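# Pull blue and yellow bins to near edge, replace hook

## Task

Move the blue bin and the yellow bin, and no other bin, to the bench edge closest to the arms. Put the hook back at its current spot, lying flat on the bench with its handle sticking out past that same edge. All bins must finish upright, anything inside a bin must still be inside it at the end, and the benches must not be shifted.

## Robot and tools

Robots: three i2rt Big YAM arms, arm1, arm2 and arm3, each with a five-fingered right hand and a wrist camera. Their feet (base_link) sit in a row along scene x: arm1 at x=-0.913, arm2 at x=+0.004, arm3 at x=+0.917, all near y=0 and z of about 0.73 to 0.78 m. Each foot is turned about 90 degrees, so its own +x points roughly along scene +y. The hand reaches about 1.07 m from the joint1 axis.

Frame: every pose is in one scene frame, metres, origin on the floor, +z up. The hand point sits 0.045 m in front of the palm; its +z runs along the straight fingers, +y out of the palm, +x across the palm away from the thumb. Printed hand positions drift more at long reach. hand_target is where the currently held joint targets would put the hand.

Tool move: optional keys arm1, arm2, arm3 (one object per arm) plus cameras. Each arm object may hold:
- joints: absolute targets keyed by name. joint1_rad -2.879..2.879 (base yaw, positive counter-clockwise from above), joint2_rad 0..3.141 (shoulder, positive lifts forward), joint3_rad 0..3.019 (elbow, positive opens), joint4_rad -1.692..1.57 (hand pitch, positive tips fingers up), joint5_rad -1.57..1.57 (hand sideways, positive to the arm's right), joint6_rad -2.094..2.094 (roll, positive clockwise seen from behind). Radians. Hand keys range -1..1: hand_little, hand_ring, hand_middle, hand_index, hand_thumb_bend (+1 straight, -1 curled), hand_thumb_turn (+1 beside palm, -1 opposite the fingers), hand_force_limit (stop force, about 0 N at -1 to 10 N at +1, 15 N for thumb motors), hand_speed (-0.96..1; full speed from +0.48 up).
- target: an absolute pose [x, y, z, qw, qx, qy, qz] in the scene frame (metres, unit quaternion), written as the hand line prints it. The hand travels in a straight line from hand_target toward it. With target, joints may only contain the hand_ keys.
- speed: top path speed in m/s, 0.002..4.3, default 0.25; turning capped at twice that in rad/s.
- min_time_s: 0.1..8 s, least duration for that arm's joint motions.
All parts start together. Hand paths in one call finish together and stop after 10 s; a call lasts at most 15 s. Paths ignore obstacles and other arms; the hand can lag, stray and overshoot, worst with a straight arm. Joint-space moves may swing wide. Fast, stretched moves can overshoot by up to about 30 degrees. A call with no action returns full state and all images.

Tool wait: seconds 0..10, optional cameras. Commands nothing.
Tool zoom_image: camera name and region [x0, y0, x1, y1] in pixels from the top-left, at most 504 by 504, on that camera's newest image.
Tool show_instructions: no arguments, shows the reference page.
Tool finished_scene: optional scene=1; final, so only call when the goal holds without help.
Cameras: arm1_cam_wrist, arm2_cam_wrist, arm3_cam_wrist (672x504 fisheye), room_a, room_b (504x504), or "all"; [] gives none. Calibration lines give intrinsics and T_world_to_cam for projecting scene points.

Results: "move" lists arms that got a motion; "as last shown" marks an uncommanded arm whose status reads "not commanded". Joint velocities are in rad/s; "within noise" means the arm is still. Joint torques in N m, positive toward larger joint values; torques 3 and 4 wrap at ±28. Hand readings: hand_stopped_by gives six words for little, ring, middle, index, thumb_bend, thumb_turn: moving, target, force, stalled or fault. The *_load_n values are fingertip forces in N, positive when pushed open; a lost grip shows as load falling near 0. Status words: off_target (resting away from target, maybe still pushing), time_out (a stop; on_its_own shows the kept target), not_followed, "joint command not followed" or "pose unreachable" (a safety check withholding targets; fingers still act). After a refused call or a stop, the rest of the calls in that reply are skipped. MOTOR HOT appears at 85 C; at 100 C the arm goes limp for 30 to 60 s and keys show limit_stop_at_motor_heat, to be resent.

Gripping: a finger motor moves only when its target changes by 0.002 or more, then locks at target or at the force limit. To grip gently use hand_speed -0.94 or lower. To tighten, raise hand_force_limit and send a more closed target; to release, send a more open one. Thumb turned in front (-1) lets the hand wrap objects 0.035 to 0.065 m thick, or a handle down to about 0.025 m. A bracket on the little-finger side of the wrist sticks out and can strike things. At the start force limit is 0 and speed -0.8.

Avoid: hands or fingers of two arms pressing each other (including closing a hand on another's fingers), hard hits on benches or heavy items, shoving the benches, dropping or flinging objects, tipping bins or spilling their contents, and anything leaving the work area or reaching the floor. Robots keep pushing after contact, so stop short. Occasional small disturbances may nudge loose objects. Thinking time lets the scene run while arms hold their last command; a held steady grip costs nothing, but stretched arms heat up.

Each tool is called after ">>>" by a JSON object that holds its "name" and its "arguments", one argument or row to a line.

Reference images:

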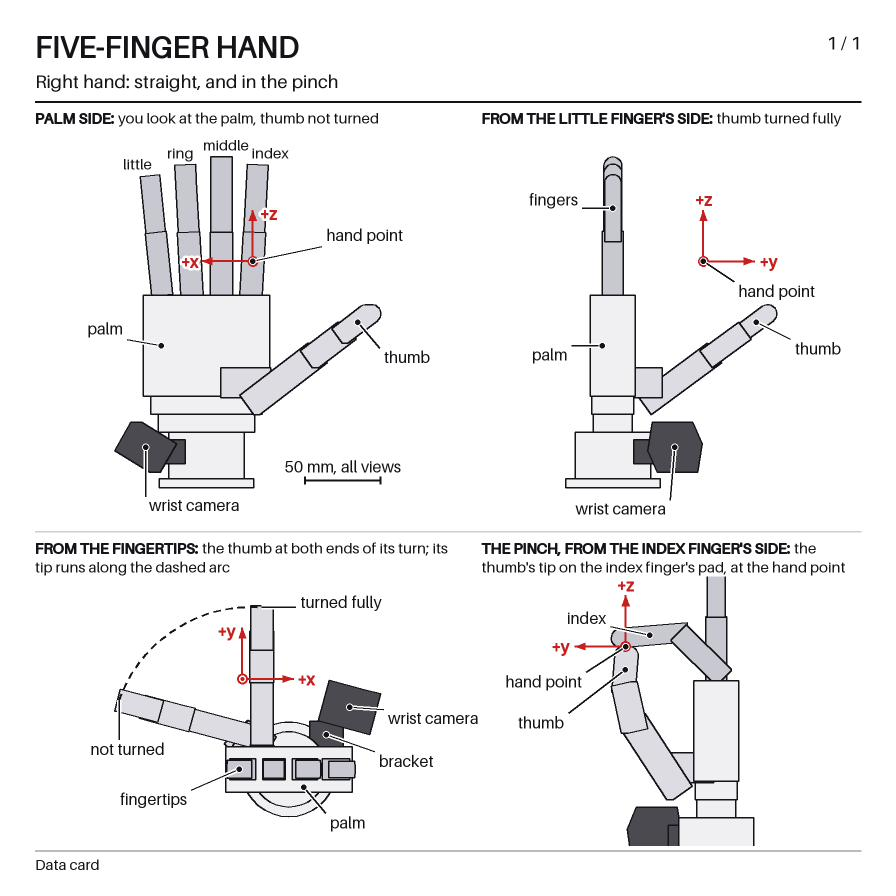

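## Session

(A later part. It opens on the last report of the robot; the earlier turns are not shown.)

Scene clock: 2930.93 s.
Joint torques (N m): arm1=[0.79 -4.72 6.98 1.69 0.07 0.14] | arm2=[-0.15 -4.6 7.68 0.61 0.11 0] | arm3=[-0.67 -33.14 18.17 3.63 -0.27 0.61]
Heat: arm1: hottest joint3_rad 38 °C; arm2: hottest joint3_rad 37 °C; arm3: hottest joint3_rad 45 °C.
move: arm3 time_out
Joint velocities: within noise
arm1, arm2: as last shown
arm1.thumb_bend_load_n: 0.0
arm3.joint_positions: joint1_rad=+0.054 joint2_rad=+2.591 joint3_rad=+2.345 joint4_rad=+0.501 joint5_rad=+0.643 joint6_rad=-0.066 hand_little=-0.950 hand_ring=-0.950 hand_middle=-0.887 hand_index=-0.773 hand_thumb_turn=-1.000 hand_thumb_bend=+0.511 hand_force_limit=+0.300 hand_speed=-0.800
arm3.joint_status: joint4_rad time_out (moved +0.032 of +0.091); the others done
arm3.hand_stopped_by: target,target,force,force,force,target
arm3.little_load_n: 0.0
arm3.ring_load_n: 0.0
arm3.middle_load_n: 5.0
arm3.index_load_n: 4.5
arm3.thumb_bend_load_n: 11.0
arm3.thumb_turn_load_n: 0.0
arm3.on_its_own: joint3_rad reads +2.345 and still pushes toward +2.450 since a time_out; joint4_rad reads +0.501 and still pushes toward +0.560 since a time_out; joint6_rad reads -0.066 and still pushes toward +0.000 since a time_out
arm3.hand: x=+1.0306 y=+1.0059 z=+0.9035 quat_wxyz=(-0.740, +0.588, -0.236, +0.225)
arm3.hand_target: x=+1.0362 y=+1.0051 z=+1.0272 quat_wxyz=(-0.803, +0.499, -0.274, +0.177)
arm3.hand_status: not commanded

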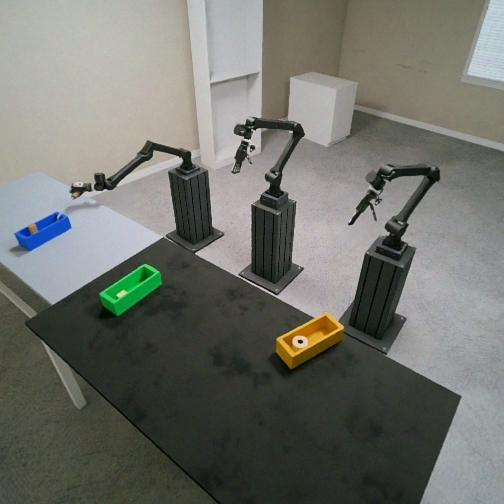

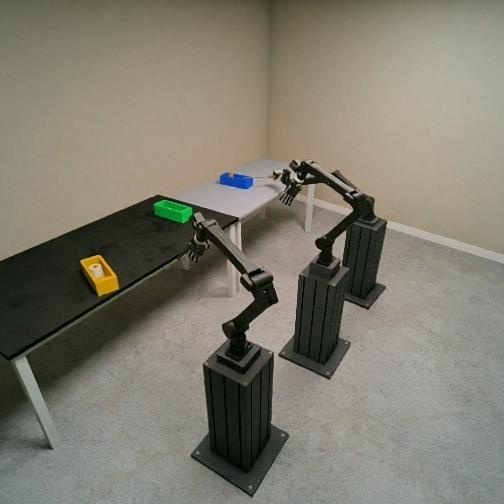

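>>> {"name": "move", "arguments": {
  "arm3": {"target": [1.035, 0.925, 1.0, -0.803, 0.499, -0.274, 0.177], "speed": 0.06},
  "cameras": ["room_a","room_b"]
}}

>>> {"name": "zoom_image", "arguments": {
  "camera": "room_b",
  "region": [200, 120, 320, 220]
}}

>>> {"name": "zoom_image", "arguments": {
  "camera": "room_a",
  "region": [0, 150, 100, 250]
}}

Scene clock: 2941.77 s.
Joint torques (N m): arm1=[0.62 -4.6 6.98 1.66 0.06 0.13] | arm2=[0.21 -4.48 7.79 0.46 0.13 0] | arm3=[-0.67 -34.14 9.22 3.38 -0.32 0.47]
Heat: arm1: hottest joint3_rad 38 °C; arm2: hottest joint3_rad 37 °C; arm3: hottest joint3_rad 45 °C.
move: arm3 off_target
Joint velocities: within noise
arm1, arm2: as last shown
arm2.thumb_bend_load_n: 0.0
arm3.joint_positions: joint1_rad=+0.054 joint2_rad=+2.400 joint3_rad=+1.862 joint4_rad=+0.849 joint5_rad=+0.640 joint6_rad=-0.057 hand_little=-0.950 hand_ring=-0.950 hand_middle=-0.887 hand_index=-0.773 hand_thumb_turn=-1.000 hand_thumb_bend=+0.511 hand_force_limit=+0.300 hand_speed=-0.800
arm3.joint_status: not commanded
arm3.hand_stopped_by: target,target,force,force,force,target
arm3.little_load_n: 0.0
arm3.ring_load_n: 0.0
arm3.middle_load_n: 5.5
arm3.index_load_n: 5.0
arm3.thumb_bend_load_n: 11.0
arm3.thumb_turn_load_n: 0.0
arm3.hand: x=+1.0286 y=+0.9302 z=+0.8813 quat_wxyz=(-0.758, +0.566, -0.243, +0.214)
arm3.hand_target: x=+1.0343 y=+0.9248 z=+0.9786 quat_wxyz=(-0.803, +0.499, -0.272, +0.177)
arm3.hand_status: off_target (0.119 m and 10.8 deg from the pose sent, 0.126 m and 14.3 deg at the start; pose on its path clipped on 74 of 74 steps)

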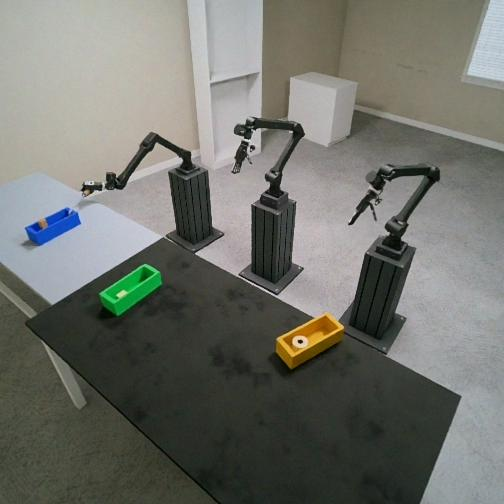

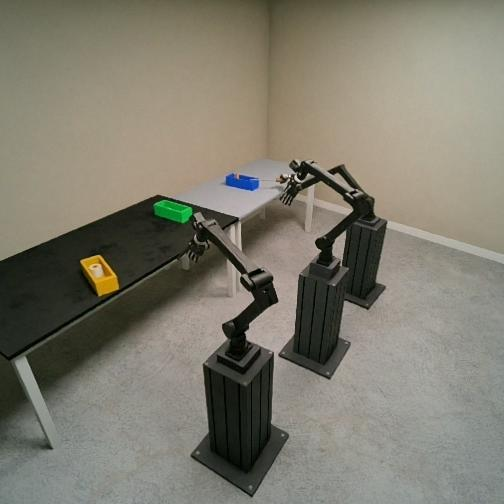

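Scaled by 4.200 from the camera's image (finer frame: 720x720).

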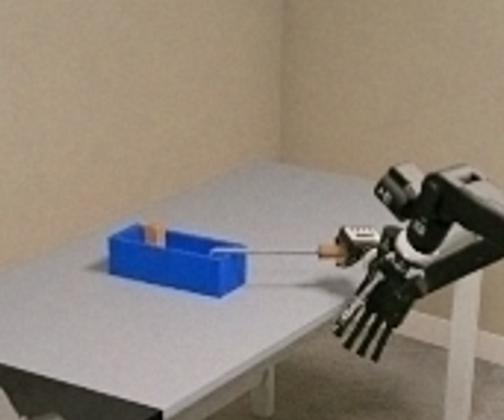

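Scaled by 5.040 from the camera's image (finer frame: 720x720).

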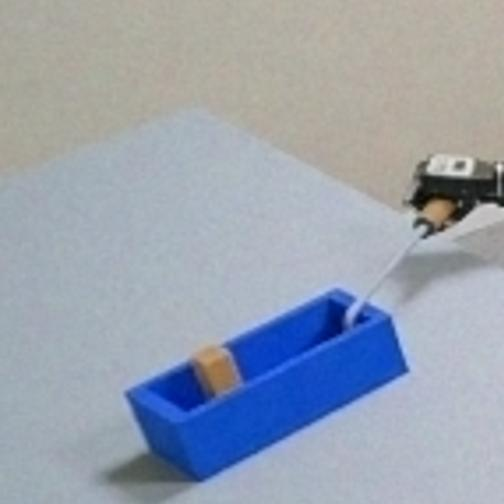

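>>> {"name": "move", "arguments": {
  "arm3": {"target": [1.035, 0.845, 0.982, -0.803, 0.499, -0.274, 0.177], "speed": 0.06}
}}

>>> {"name": "move", "arguments": {
  "arm3": {"target": [1.035, 0.765, 0.968, -0.803, 0.499, -0.274, 0.177], "speed": 0.06},
  "cameras": ["room_a","room_b"]
}}

>>> {"name": "zoom_image", "arguments": {
  "camera": "room_b",
  "region": [200, 120, 320, 220]
}}

>>> {"name": "zoom_image", "arguments": {
  "camera": "room_a",
  "region": [20, 140, 120, 240]
}}

Scene clock: 2951.53 s.
Joint torques (N m): arm1=[0.62 -4.66 6.97 1.68 0.07 0.15] | arm2=[-0.91 -4.54 7.65 0.76 0.16 0.05] | arm3=[-0.91 -29.63 8.35 3.48 -0.31 0.55]
Heat: arm1: hottest joint3_rad 38 °C; arm2: hottest joint3_rad 37 °C; arm3: hottest joint3_rad 44 °C.
move: arm3 off_target
Joint velocities: within noise
arm1, arm2: as last shown
arm2.thumb_bend_load_n: -0.5
arm3.joint_positions: joint1_rad=+0.050 joint2_rad=+2.199 joint3_rad=+1.507 joint4_rad=+1.009 joint5_rad=+0.635 joint6_rad=-0.060 hand_little=-0.950 hand_ring=-0.950 hand_middle=-0.887 hand_index=-0.773 hand_thumb_turn=-1.000 hand_thumb_bend=+0.511 hand_force_limit=+0.300 hand_speed=-0.800
arm3.joint_status: not commanded
arm3.hand_stopped_by: target,target,force,force,force,target
arm3.little_load_n: 0.0
arm3.ring_load_n: 0.0
arm3.middle_load_n: 5.5
arm3.index_load_n: 5.0
arm3.thumb_bend_load_n: 11.0
arm3.thumb_turn_load_n: 0.0
arm3.hand: x=+1.0300 y=+0.8486 z=+0.8960 quat_wxyz=(-0.759, +0.564, -0.242, +0.215)
arm3.hand_target: x=+1.0353 y=+0.8435 z=+0.9799 quat_wxyz=(-0.803, +0.500, -0.272, +0.177)
arm3.hand_status: off_target (0.086 m and 10.7 deg from the pose sent, 0.132 m and 10.8 deg at the start; pose on its path clipped on 29 of 60 steps)
pictures: none

Scene clock: 2953.43 s.
Joint torques (N m): arm1=[0.67 -4.72 7.04 1.65 0.06 0.16] | arm2=[-0.62 -4.19 7.46 0.69 0.05 0.04] | arm3=[-0.73 -26.11 7.35 3.64 -0.34 0.61]
Heat: arm1: hottest joint3_rad 38 °C; arm2: hottest joint3_rad 37 °C; arm3: hottest joint3_rad 44 °C.
move: arm3 off_target
Joint velocities: within noise
arm1: as last shown
arm2.joint_positions: joint1_rad=-0.257 joint2_rad=+0.927 joint3_rad=+1.217 joint4_rad=-1.350 joint5_rad=-0.122 joint6_rad=+1.359 hand_little=+1.000 hand_ring=+1.000 hand_middle=+1.000 hand_index=+1.000 hand_thumb_turn=-1.000 hand_thumb_bend=+1.000 hand_force_limit=+0.100 hand_speed=-0.800
arm2.joint_status: not commanded
arm2.hand_stopped_by: target,target,target,target,target,target
arm2.little_load_n: 0.0
arm2.ring_load_n: 0.0
arm2.middle_load_n: 0.0
arm2.index_load_n: 0.0
arm2.thumb_bend_load_n: 0.0
arm2.thumb_turn_load_n: 0.0
arm2.hand: x=+0.0043 y=+0.3535 z=+1.1512 quat_wxyz=(-0.188, +0.682, -0.683, -0.185)
arm2.hand_target: x=+0.0001 y=+0.3500 z=+1.1501 quat_wxyz=(-0.183, +0.683, -0.683, -0.183)
arm2.hand_status: not commanded
arm3.joint_positions: joint1_rad=+0.045 joint2_rad=+2.057 joint3_rad=+1.212 joint4_rad=+1.164 joint5_rad=+0.631 joint6_rad=-0.060 hand_little=-0.950 hand_ring=-0.950 hand_middle=-0.887 hand_index=-0.773 hand_thumb_turn=-1.000 hand_thumb_bend=+0.511 hand_force_limit=+0.300 hand_speed=-0.800
arm3.joint_status: not commanded
arm3.hand_stopped_by: target,target,force,force,force,target
arm3.little_load_n: 0.0
arm3.ring_load_n: 0.5
arm3.middle_load_n: 5.5
arm3.index_load_n: 4.5
arm3.thumb_bend_load_n: 11.0
arm3.thumb_turn_load_n: 0.0
arm3.hand: x=+1.0306 y=+0.7673 z=+0.8918 quat_wxyz=(-0.760, +0.563, -0.242, +0.215)
arm3.hand_target: x=+1.0351 y=+0.7634 z=+0.9659 quat_wxyz=(-0.803, +0.500, -0.272, +0.177)
arm3.hand_status: off_target (0.076 m and 10.6 deg from the pose sent, 0.110 m and 10.6 deg at the start)

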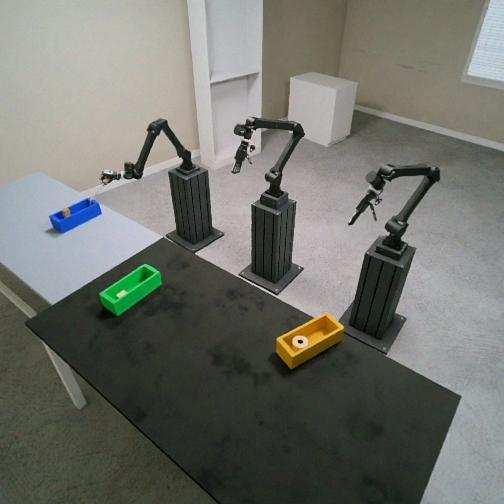

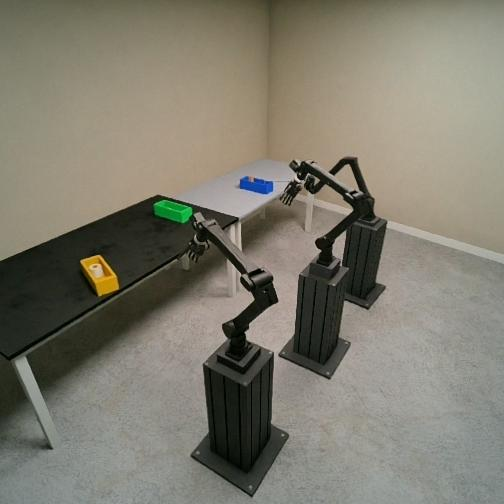

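Scaled by 4.200 from the camera's image (finer frame: 720x720).

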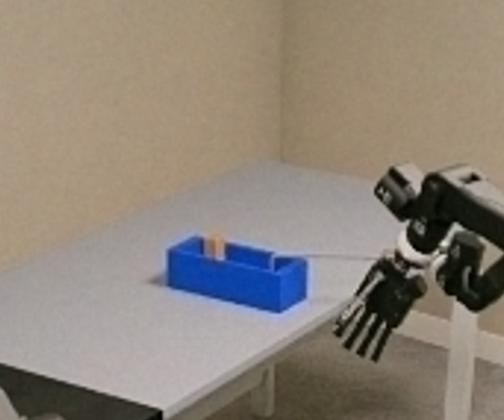

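Scaled by 5.040 from the camera's image (finer frame: 720x720).

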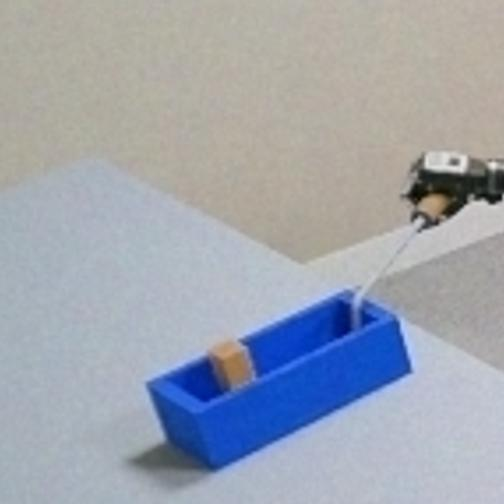

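>>> {"name": "move", "arguments": {
  "arm3": {"target": [1.035, 0.702, 0.958, -0.803, 0.499, -0.274, 0.177], "speed": 0.06},
  "cameras": ["room_a","room_b"]
}}

>>> {"name": "zoom_image", "arguments": {
  "camera": "room_b",
  "region": [200, 120, 320, 220]
}}

>>> {"name": "zoom_image", "arguments": {
  "camera": "room_a",
  "region": [20, 140, 120, 240]
}}

Scene clock: 2973.10 s.
Joint torques (N m): arm1=[0.79 -4.54 6.98 1.62 0.06 0.15] | arm2=[-0.15 -4.31 7.77 0.79 0.09 -0.01] | arm3=[-0.67 -23.53 6.72 3.43 -0.32 0.59]
Heat: arm1: hottest joint3_rad 37 °C; arm2: hottest joint3_rad 37 °C; arm3: hottest joint3_rad 42 °C.
move: arm3 off_target
Joint velocities: within noise
arm1, arm2: as last shown
arm3.joint_positions: joint1_rad=+0.041 joint2_rad=+1.954 joint3_rad=+1.005 joint4_rad=+1.275 joint5_rad=+0.626 joint6_rad=-0.060 hand_little=-0.950 hand_ring=-0.950 hand_middle=-0.887 hand_index=-0.773 hand_thumb_turn=-1.000 hand_thumb_bend=+0.511 hand_force_limit=+0.300 hand_speed=-0.800
arm3.joint_status: not commanded
arm3.hand_stopped_by: target,target,force,force,force,target
arm3.little_load_n: 0.0
arm3.ring_load_n: 0.0
arm3.middle_load_n: 5.5
arm3.index_load_n: 4.5
arm3.thumb_bend_load_n: 11.0
arm3.thumb_turn_load_n: 0.0
arm3.hand: x=+1.0313 y=+0.7036 z=+0.8915 quat_wxyz=(-0.762, +0.561, -0.242, +0.215)
arm3.hand_target: x=+1.0351 y=+0.7006 z=+0.9562 quat_wxyz=(-0.803, +0.500, -0.272, +0.177)
arm3.hand_status: off_target (0.067 m and 10.2 deg from the pose sent, 0.093 m and 10.5 deg at the start)

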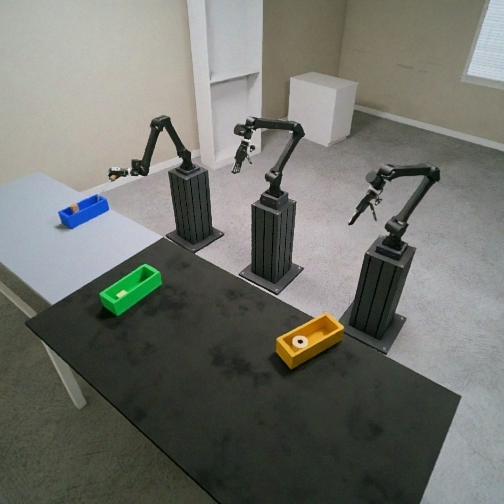

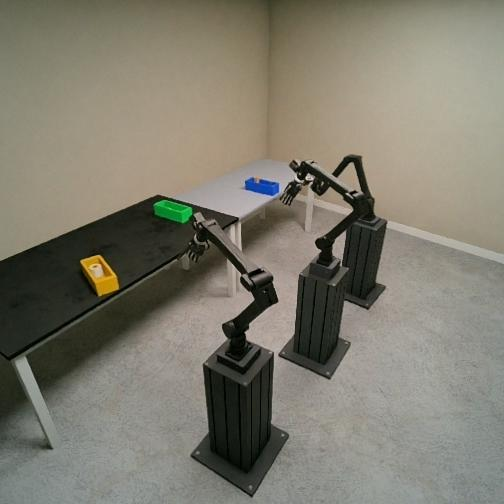

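Scaled by 4.200 from the camera's image (finer frame: 720x720).

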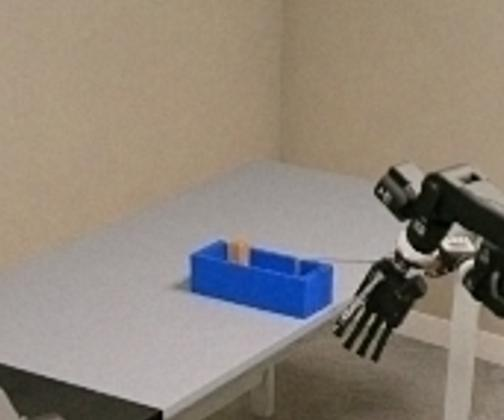

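Scaled by 5.040 from the camera's image (finer frame: 720x720).

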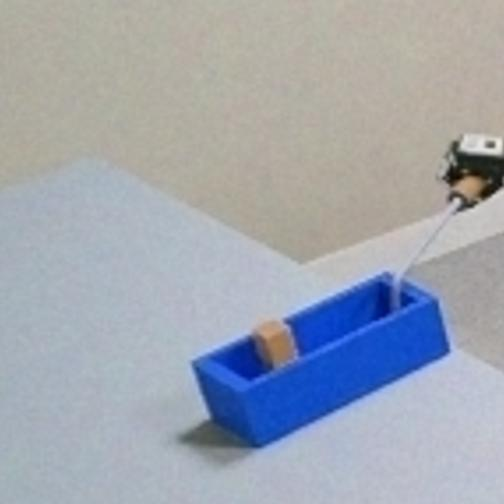

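>>> {"name": "move", "arguments": {
  "arm3": {"target": [1.033, 0.728, 1.045, -0.803, 0.499, -0.274, 0.177], "speed": 0.1},
  "cameras": ["room_a"]
}}

>>> {"name": "move", "arguments": {
  "arm3": {"target": [1.033, 0.70, 1.13, -0.803, 0.499, -0.274, 0.177], "speed": 0.12},
  "cameras": ["room_a","room_b"]
}}

>>> {"name": "zoom_image", "arguments": {
  "camera": "room_a",
  "region": [20, 130, 140, 250]
}}

Scene clock: 2987.37 s.
Joint torques (N m): arm1=[0.91 -4.25 6.99 1.66 0.04 0.15] | arm2=[-0.62 -4.13 7.68 0.73 0.13 -0.02] | arm3=[-0.32 -22.36 14.15 1.99 -0.08 0.59]
Heat: arm1: hottest joint3_rad 37 °C; arm2: hottest joint3_rad 37 °C; arm3: hottest joint3_rad 40 °C.
move: arm3 off_target
Joint velocities: within noise
arm1, arm2: as last shown
arm1.thumb_turn_load_n: -0.5
arm3.joint_positions: joint1_rad=+0.040 joint2_rad=+1.820 joint3_rad=+1.037 joint4_rad=+1.079 joint5_rad=+0.624 joint6_rad=-0.061 hand_little=-0.950 hand_ring=-0.950 hand_middle=-0.887 hand_index=-0.773 hand_thumb_turn=-1.000 hand_thumb_bend=+0.511 hand_force_limit=+0.300 hand_speed=-0.800
arm3.joint_status: not commanded
arm3.hand_stopped_by: target,target,force,force,force,target
arm3.little_load_n: 0.0
arm3.ring_load_n: 0.0
arm3.middle_load_n: 5.5
arm3.index_load_n: 4.0
arm3.thumb_bend_load_n: 11.5
arm3.thumb_turn_load_n: 0.0
arm3.hand: x=+1.0315 y=+0.7075 z=+0.9501 quat_wxyz=(-0.754, +0.572, -0.238, +0.218)
arm3.hand_target: x=+1.0321 y=+0.7177 z=+1.0444 quat_wxyz=(-0.804, +0.499, -0.272, +0.176)
arm3.hand_status: off_target (0.097 m and 11.9 deg from the pose sent, 0.155 m and 10.2 deg at the start; pose on its path clipped on 17 of 54 steps)

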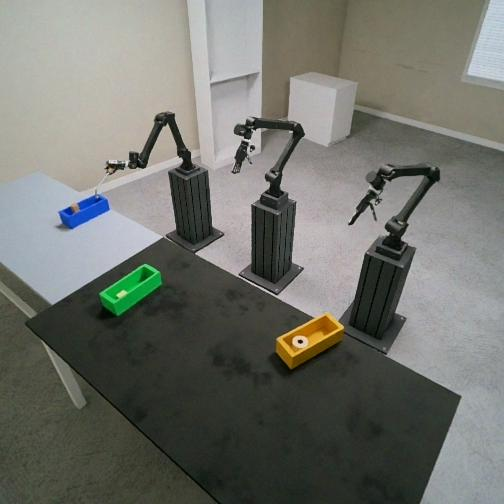

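Scene clock: 2988.93 s.
Joint torques (N m): arm1=[0.91 -4.72 6.95 1.54 0.04 0.14] | arm2=[-1.32 -4.13 7.31 0.66 0.12 -0.03] | arm3=[-0.44 -21.01 15.75 2.02 -0.12 0.58]
Heat: arm1: hottest joint3_rad 37 °C; arm2: hottest joint3_rad 37 °C; arm3: hottest joint3_rad 40 °C.
move: arm3 off_target
Joint velocities: within noise
arm1.joint_positions: joint1_rad=-0.360 joint2_rad=+0.948 joint3_rad=+1.170 joint4_rad=-1.132 joint5_rad=+0.001 joint6_rad=+1.202 hand_little=+1.000 hand_ring=+1.000 hand_middle=+1.000 hand_index=+1.000 hand_thumb_turn=-1.000 hand_thumb_bend=+1.000 hand_force_limit=+0.100 hand_speed=-0.800
arm1.joint_status: not commanded
arm1.hand_stopped_by: target,target,target,target,target,target
arm1.little_load_n: 0.0
arm1.ring_load_n: 0.0
arm1.middle_load_n: 0.0
arm1.index_load_n: 0.0
arm1.thumb_bend_load_n: 0.0
arm1.thumb_turn_load_n: 0.0
arm1.hand: x=-0.8464 y=+0.4027 z=+1.1087 quat_wxyz=(-0.299, +0.679, -0.656, -0.136)
arm1.hand_target: x=-0.8499 y=+0.3999 z=+1.1001 quat_wxyz=(-0.290, +0.681, -0.659, -0.133)
arm1.hand_status: not commanded
arm2: as last shown
arm3.joint_positions: joint1_rad=+0.040 joint2_rad=+1.633 joint3_rad=+1.037 joint4_rad=+0.889 joint5_rad=+0.624 joint6_rad=-0.062 hand_little=-0.950 hand_ring=-0.950 hand_middle=-0.887 hand_index=-0.773 hand_thumb_turn=-1.000 hand_thumb_bend=+0.511 hand_force_limit=+0.300 hand_speed=-0.800
arm3.joint_status: not commanded
arm3.hand_stopped_by: target,target,force,force,force,target
arm3.little_load_n: 0.0
arm3.ring_load_n: 0.0
arm3.middle_load_n: 5.0
arm3.index_load_n: 4.5
arm3.thumb_bend_load_n: 11.0
arm3.thumb_turn_load_n: 0.0
arm3.hand: x=+1.0309 y=+0.6855 z=+1.0276 quat_wxyz=(-0.753, +0.573, -0.238, +0.219)
arm3.hand_target: x=+1.0319 y=+0.6883 z=+1.1250 quat_wxyz=(-0.804, +0.499, -0.272, +0.176)
arm3.hand_status: off_target (0.103 m and 12.1 deg from the pose sent, 0.180 m and 11.9 deg at the start; pose on its path clipped on 45 of 47 steps)

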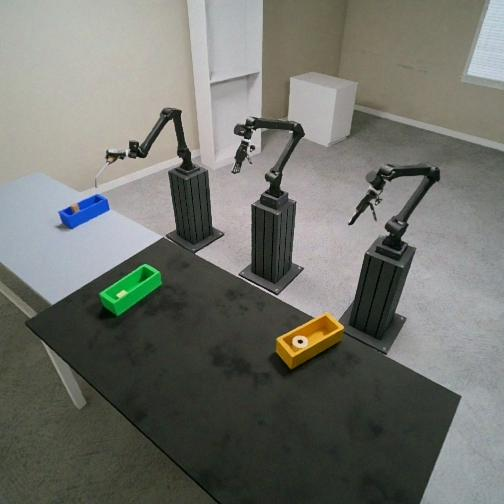

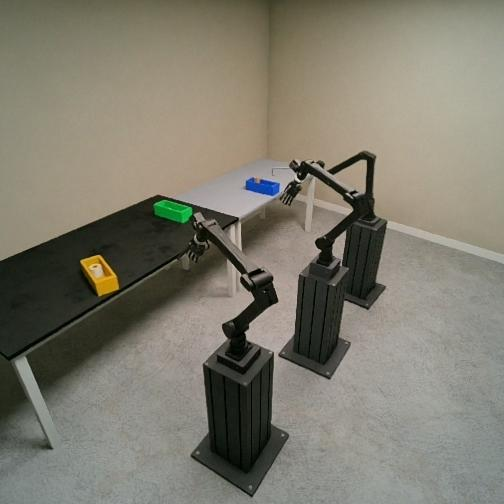

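Scaled by 4.200 from the camera's image (finer frame: 720x720).

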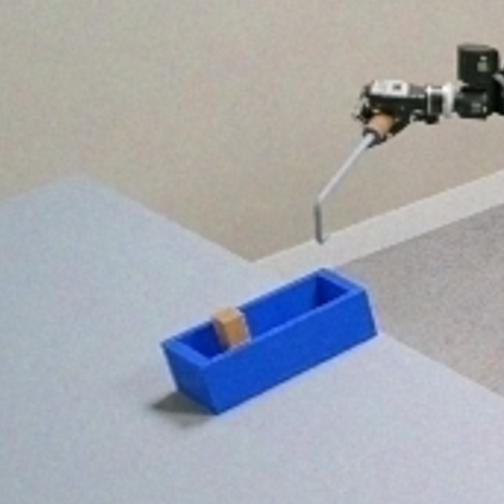

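>>> {"name": "move", "arguments": {
  "arm3": {"target": [0.80, 0.66, 1.11, -0.1695, 0.6605, -0.7107, -0.1608], "speed": 0.25}
}}

>>> {"name": "move", "arguments": {
  "arm3": {"target": [0.51, 0.74, 0.97, -0.1695, 0.6605, -0.7107, -0.1608], "speed": 0.2},
  "cameras": ["arm3_cam_wrist","room_a","room_b"]
}}

>>> {"name": "zoom_image", "arguments": {
  "camera": "room_a",
  "region": [80, 130, 200, 250]
}}

>>> {"name": "zoom_image", "arguments": {
  "camera": "room_b",
  "region": [210, 130, 310, 230]
}}

Scene clock: 3049.07 s.
Joint torques (N m): arm1=[0.73 -4.6 6.93 1.68 0.07 0.12] | arm2=[-0.21 -3.9 7.72 0.61 0.07 -0.03] | arm3=[-0.15 -21.42 16.92 0.57 -0.11 0.06]
Heat: arm1: hottest joint3_rad 37 °C; arm2: hottest joint3_rad 37 °C; arm3: hottest joint3_rad 43 °C.
move: arm3 off_target
Joint velocities: within noise
arm1, arm2: as last shown
arm3.joint_positions: joint1_rad=+0.187 joint2_rad=+1.715 joint3_rad=+1.869 joint4_rad=-1.393 joint5_rad=+0.084 joint6_rad=+1.729 hand_little=-0.950 hand_ring=-0.950 hand_middle=-0.887 hand_index=-0.773 hand_thumb_turn=-1.000 hand_thumb_bend=+0.511 hand_force_limit=+0.300 hand_speed=-0.800
arm3.joint_status: not commanded
arm3.hand_stopped_by: target,target,force,force,force,target
arm3.little_load_n: 0.0
arm3.ring_load_n: 0.0
arm3.middle_load_n: 3.5
arm3.index_load_n: 8.0
arm3.thumb_bend_load_n: 7.5
arm3.thumb_turn_load_n: 1.5
arm3.hand: x=+0.8061 y=+0.6434 z=+1.0365 quat_wxyz=(-0.131, +0.677, -0.717, -0.105)
arm3.hand_target: x=+0.8011 y=+0.6532 z=+1.1093 quat_wxyz=(-0.169, +0.662, -0.712, -0.162)
arm3.hand_status: off_target (0.076 m and 8.0 deg from the pose sent, 0.247 m and 100.2 deg at the start; pose on its path clipped on 84 of 134 steps)
pictures: none

Scene clock: 3051.93 s.
Joint torques (N m): arm1=[0.56 -4.48 6.99 1.61 0.05 0.16] | arm2=[-1.03 -4.01 7.6 0.55 0.1 0.02] | arm3=[-0.85 -28.4 16.91 0.5 0.39 0.12]
Heat: arm1: hottest joint3_rad 37 °C; arm2: hottest joint3_rad 37 °C; arm3: hottest joint3_rad 44 °C.
move: arm3 off_target
Joint velocities: within noise
arm1, arm2: as last shown
arm3.joint_positions: joint1_rad=+0.589 joint2_rad=+2.217 joint3_rad=+2.258 joint4_rad=-1.327 joint5_rad=+0.227 joint6_rad=+2.035 hand_little=-0.950 hand_ring=-0.950 hand_middle=-0.887 hand_index=-0.773 hand_thumb_turn=-1.000 hand_thumb_bend=+0.511 hand_force_limit=+0.300 hand_speed=-0.800
arm3.joint_status: not commanded
arm3.hand_stopped_by: target,target,force,force,force,target
arm3.little_load_n: 0.0
arm3.ring_load_n: 0.5
arm3.middle_load_n: 3.0
arm3.index_load_n: 8.0
arm3.thumb_bend_load_n: 7.0
arm3.thumb_turn_load_n: 1.5
arm3.hand: x=+0.5189 y=+0.7144 z=+0.8886 quat_wxyz=(-0.146, +0.703, -0.689, -0.101)
arm3.hand_target: x=+0.5141 y=+0.7331 z=+0.9701 quat_wxyz=(-0.168, +0.680, -0.694, -0.167)
arm3.hand_status: off_target (0.086 m and 9.1 deg from the pose sent, 0.318 m and 8.0 deg at the start; pose on its path clipped on 1 of 86 steps; a joint's target at an end of its range on 45 of 86 steps)
arm3_cam_wrist: T_world_to_cam=[[-0.96761, -0.22687, -0.11069, 0.76275], [-0.22821, 0.59875, 0.76773, -0.9902], [-0.1079, 0.76813, -0.63113, 0.18291]] pos_world=[0.53181, 0.62543, 0.96008]

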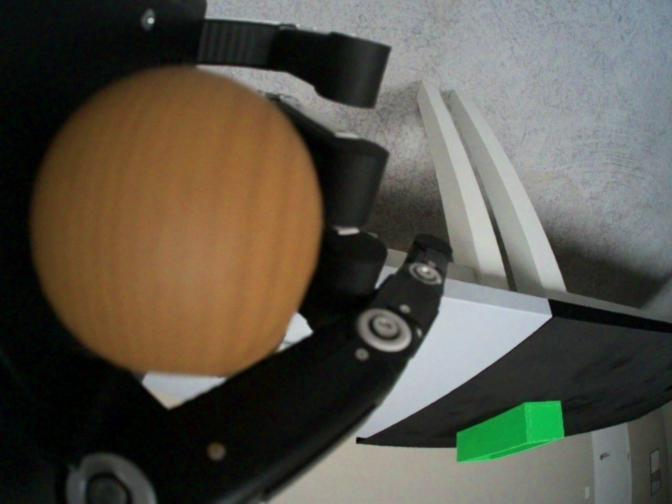

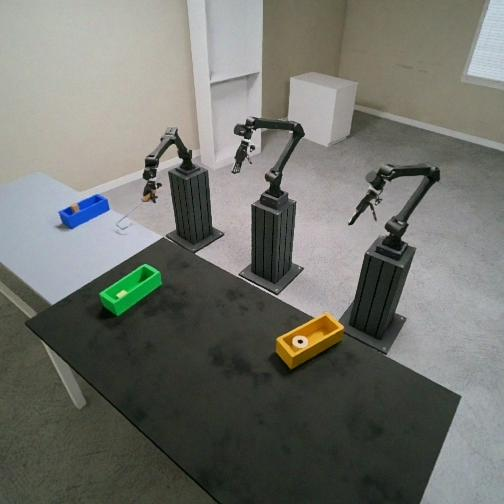

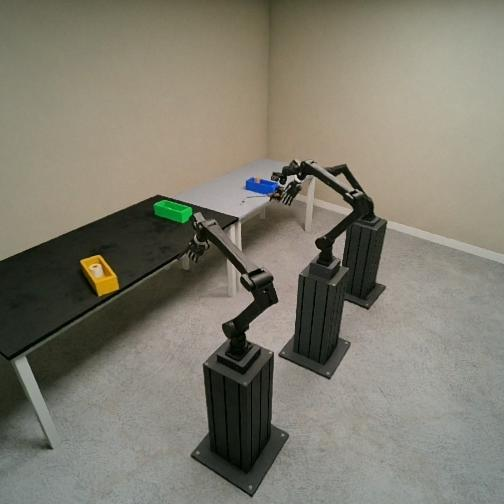

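Scaled by 4.200 from the camera's image (finer frame: 720x720).

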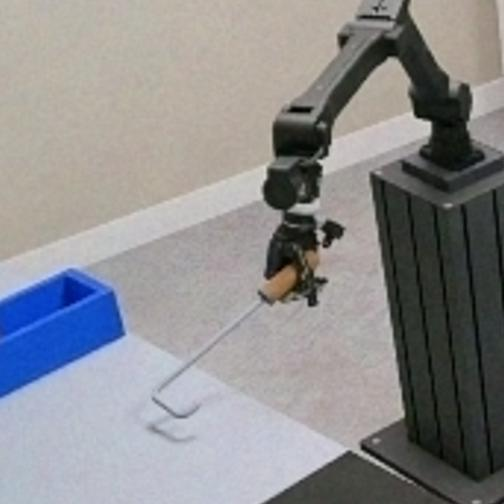

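Scaled by 5.040 from the camera's image (finer frame: 720x720).

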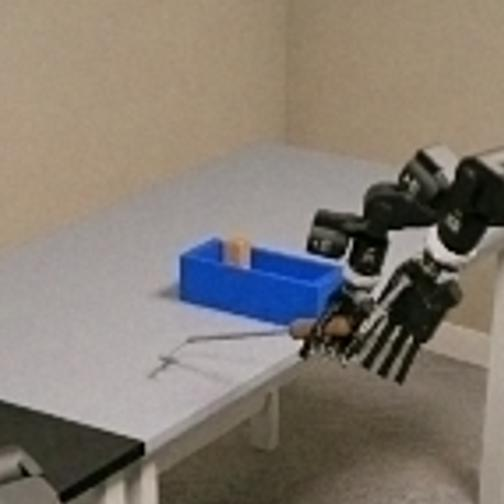

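>>> {"name": "move", "arguments": {
  "arm3": {"target": [0.50, 0.80, 0.93, -0.2577, 0.6872, -0.6104, -0.2979], "speed": 0.12},
  "cameras": ["room_a","room_b"]
}}

>>> {"name": "zoom_image", "arguments": {
  "camera": "room_a",
  "region": [80, 140, 200, 260]
}}

>>> {"name": "zoom_image", "arguments": {
  "camera": "room_b",
  "region": [210, 140, 310, 240]
}}

Scene clock: 3085.50 s.
Joint torques (N m): arm1=[0.56 -4.54 7.01 1.61 0.06 0.13] | arm2=[-0.15 -4.6 7.73 0.68 0.09 0.1] | arm3=[-0.56 -30.33 10.58 3.02 0.1 -0.07]
Heat: arm1: hottest joint3_rad 37 °C; arm2: hottest joint3_rad 37 °C; arm3: hottest joint3_rad 46 °C.
move: arm3 off_target
Joint velocities: within noise
arm1, arm2: as last shown
arm3.joint_positions: joint1_rad=+0.567 joint2_rad=+2.214 joint3_rad=+2.041 joint4_rad=-0.736 joint5_rad=+0.254 joint6_rad=+1.828 hand_little=-0.950 hand_ring=-0.950 hand_middle=-0.887 hand_index=-0.773 hand_thumb_turn=-1.000 hand_thumb_bend=+0.511 hand_force_limit=+0.300 hand_speed=-0.800
arm3.joint_status: not commanded
arm3.hand_stopped_by: target,target,force,force,force,target
arm3.little_load_n: 0.0
arm3.ring_load_n: 0.0
arm3.middle_load_n: 3.0
arm3.index_load_n: 8.0
arm3.thumb_bend_load_n: 7.0
arm3.thumb_turn_load_n: 1.5
arm3.hand: x=+0.4981 y=+0.7821 z=+0.8642 quat_wxyz=(-0.236, +0.712, -0.613, -0.247)
arm3.hand_target: x=+0.5016 y=+0.7967 z=+0.9300 quat_wxyz=(-0.258, +0.687, -0.610, -0.297)
arm3.hand_status: off_target (0.068 m and 7.0 deg from the pose sent, 0.097 m and 27.5 deg at the start)

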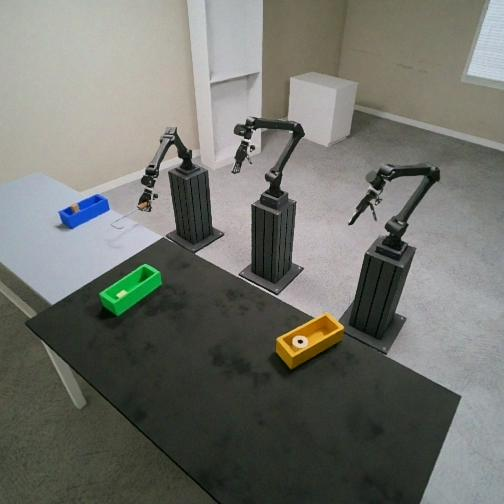

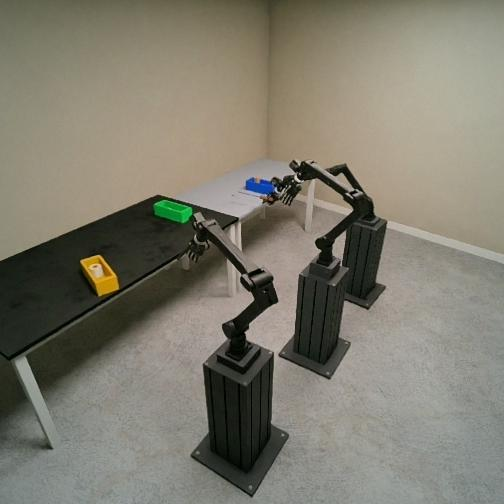

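Scaled by 4.200 from the camera's image (finer frame: 720x720).

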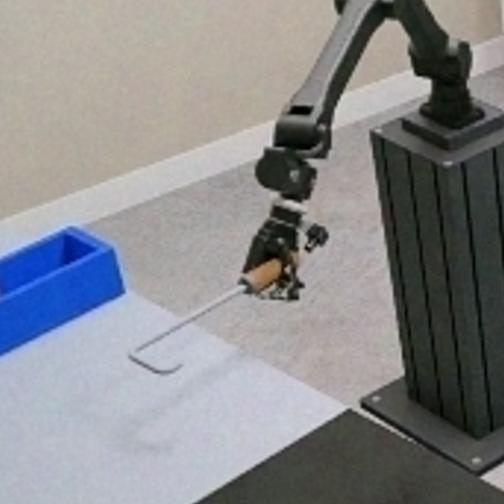

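Scaled by 5.040 from the camera's image (finer frame: 720x720).

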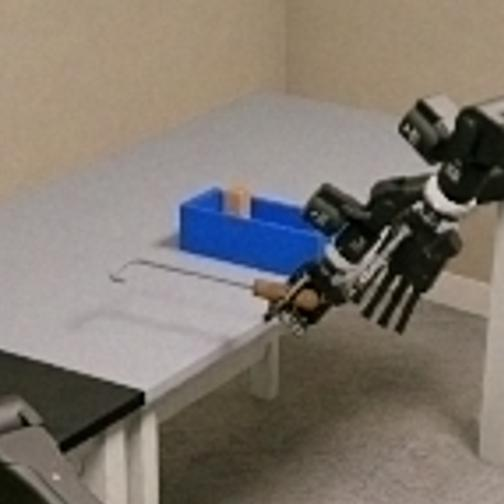

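>>> {"name": "move", "arguments": {
  "arm3": {"target": [0.498, 0.812, 0.848, -0.2577, 0.6872, -0.6104, -0.2979], "speed": 0.08},
  "cameras": ["room_a","room_b"]
}}

>>> {"name": "zoom_image", "arguments": {
  "camera": "room_a",
  "region": [80, 140, 200, 260]
}}

>>> {"name": "zoom_image", "arguments": {
  "camera": "room_b",
  "region": [210, 140, 310, 240]
}}

Scene clock: 3103.03 s.
Joint torques (N m): arm1=[0.67 -4.72 6.95 1.68 0.06 0.14] | arm2=[-0.67 -3.78 7.61 0.7 0.11 -0.06] | arm3=[-1.38 -30.51 10.41 3.02 0.05 -0.01]
Heat: arm1: hottest joint3_rad 37 °C; arm2: hottest joint3_rad 37 °C; arm3: hottest joint3_rad 44 °C.
move: arm3 off_target
Joint velocities: within noise
arm1, arm2: as last shown
arm1.index_load_n: 0.5
arm1.thumb_turn_load_n: -0.5
arm2.thumb_bend_load_n: -0.5
arm3.joint_positions: joint1_rad=+0.561 joint2_rad=+2.294 joint3_rad=+1.972 joint4_rad=-0.581 joint5_rad=+0.250 joint6_rad=+1.823 hand_little=-0.950 hand_ring=-0.950 hand_middle=-0.887 hand_index=-0.773 hand_thumb_turn=-1.000 hand_thumb_bend=+0.511 hand_force_limit=+0.300 hand_speed=-0.800
arm3.joint_status: not commanded
arm3.hand_stopped_by: target,target,force,force,force,target
arm3.little_load_n: 0.0
arm3.ring_load_n: 0.0
arm3.middle_load_n: 3.0
arm3.index_load_n: 7.5
arm3.thumb_bend_load_n: 7.5
arm3.thumb_turn_load_n: 1.5
arm3.hand: x=+0.4979 y=+0.7898 z=+0.7873 quat_wxyz=(-0.237, +0.711, -0.613, -0.249)
arm3.hand_target: x=+0.4995 y=+0.8090 z=+0.8487 quat_wxyz=(-0.258, +0.687, -0.610, -0.298)
arm3.hand_status: off_target (0.065 m and 6.7 deg from the pose sent, 0.034 m and 7.0 deg at the start)

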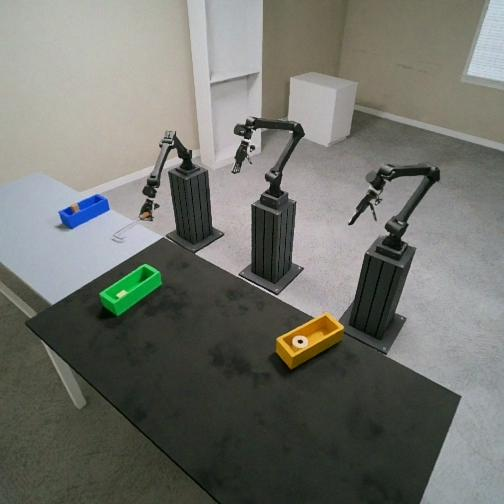

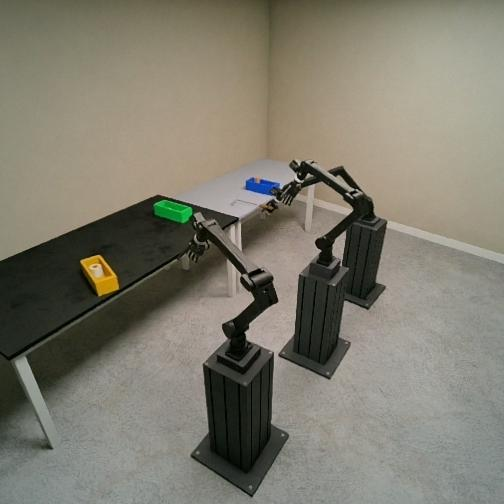

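Scaled by 4.200 from the camera's image (finer frame: 720x720).

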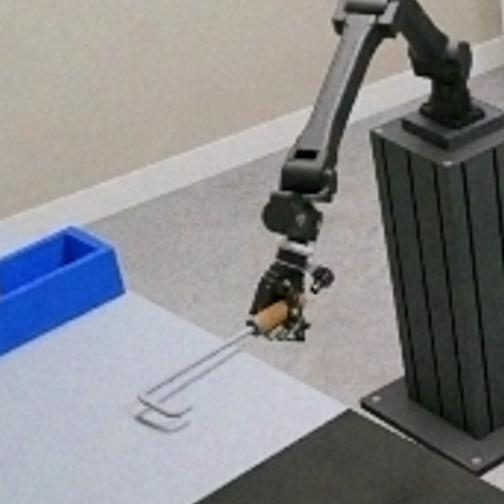

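Scaled by 5.040 from the camera's image (finer frame: 720x720).

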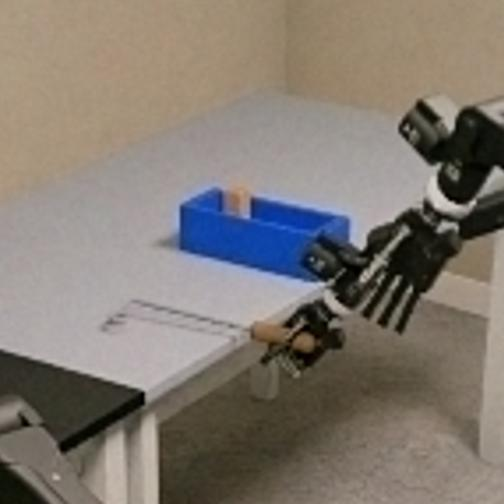

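>>> {"name": "move", "arguments": {
  "arm3": {"target": [0.498, 0.815, 0.829, -0.2577, 0.6872, -0.6104, -0.2979], "speed": 0.06},
  "cameras": ["room_a","room_b"]
}}

>>> {"name": "zoom_image", "arguments": {
  "camera": "room_a",
  "region": [80, 140, 200, 260]
}}

>>> {"name": "zoom_image", "arguments": {
  "camera": "room_b",
  "region": [210, 140, 310, 240]
}}

Scene clock: 3120.40 s.
Joint torques (N m): arm1=[0.38 -4.42 7.02 1.69 0.07 0.13] | arm2=[0.32 -4.48 7.64 0.87 0.15 0.03] | arm3=[-1.14 -29.1 10.37 2.91 0.06 -0.05]
Heat: arm1: hottest joint3_rad 37 °C; arm2: hottest joint3_rad 37 °C; arm3: hottest joint3_rad 42 °C.
move: arm3 off_target
Joint velocities: within noise
arm1: as last shown
arm1.index_load_n: 0.0
arm1.thumb_turn_load_n: 0.0
arm2.joint_positions: joint1_rad=-0.257 joint2_rad=+0.927 joint3_rad=+1.217 joint4_rad=-1.350 joint5_rad=-0.122 joint6_rad=+1.359 hand_little=+1.000 hand_ring=+1.000 hand_middle=+1.000 hand_index=+1.000 hand_thumb_turn=-1.000 hand_thumb_bend=+1.000 hand_force_limit=+0.100 hand_speed=-0.800
arm2.joint_status: not commanded
arm2.hand_stopped_by: target,target,target,target,target,target
arm2.little_load_n: 0.0
arm2.ring_load_n: 0.0
arm2.middle_load_n: 0.0
arm2.index_load_n: 0.0
arm2.thumb_bend_load_n: -0.5
arm2.thumb_turn_load_n: 0.0
arm2.hand: x=+0.0043 y=+0.3535 z=+1.1512 quat_wxyz=(-0.188, +0.682, -0.683, -0.185)
arm2.hand_target: x=+0.0001 y=+0.3500 z=+1.1501 quat_wxyz=(-0.183, +0.683, -0.683, -0.183)
arm2.hand_status: not commanded
arm3.joint_positions: joint1_rad=+0.559 joint2_rad=+2.312 joint3_rad=+1.964 joint4_rad=-0.550 joint5_rad=+0.249 joint6_rad=+1.822 hand_little=-0.950 hand_ring=-0.950 hand_middle=-0.887 hand_index=-0.773 hand_thumb_turn=-1.000 hand_thumb_bend=+0.511 hand_force_limit=+0.300 hand_speed=-0.800
arm3.joint_status: not commanded
arm3.hand_stopped_by: target,target,force,force,force,target
arm3.little_load_n: 0.0
arm3.ring_load_n: 0.0
arm3.middle_load_n: 3.0
arm3.index_load_n: 7.5
arm3.thumb_bend_load_n: 7.5
arm3.thumb_turn_load_n: 1.5
arm3.hand: x=+0.4984 y=+0.7918 z=+0.7727 quat_wxyz=(-0.237, +0.711, -0.613, -0.251)
arm3.hand_target: x=+0.4996 y=+0.8120 z=+0.8295 quat_wxyz=(-0.258, +0.687, -0.610, -0.297)
arm3.hand_status: off_target (0.061 m and 6.5 deg from the pose sent, 0.049 m and 6.7 deg at the start)

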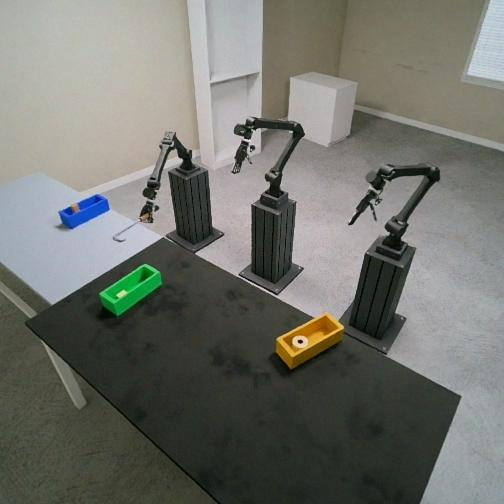

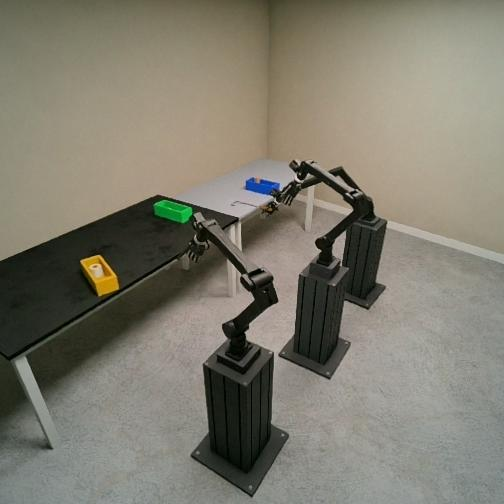

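Scaled by 4.200 from the camera's image (finer frame: 720x720).

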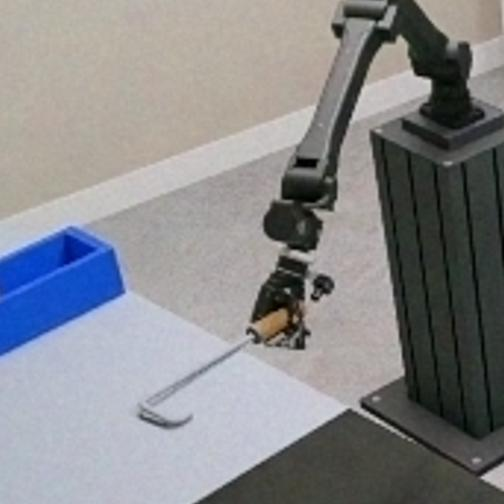

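Scaled by 5.040 from the camera's image (finer frame: 720x720).

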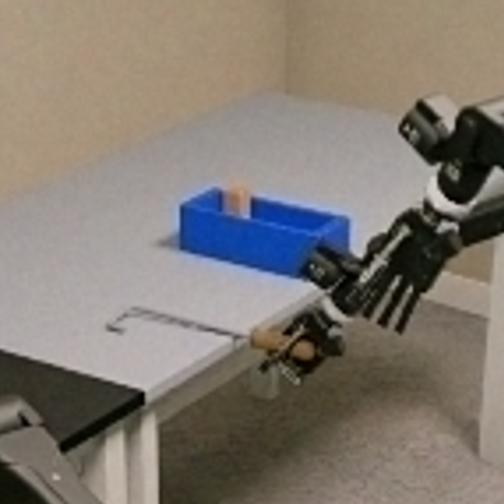

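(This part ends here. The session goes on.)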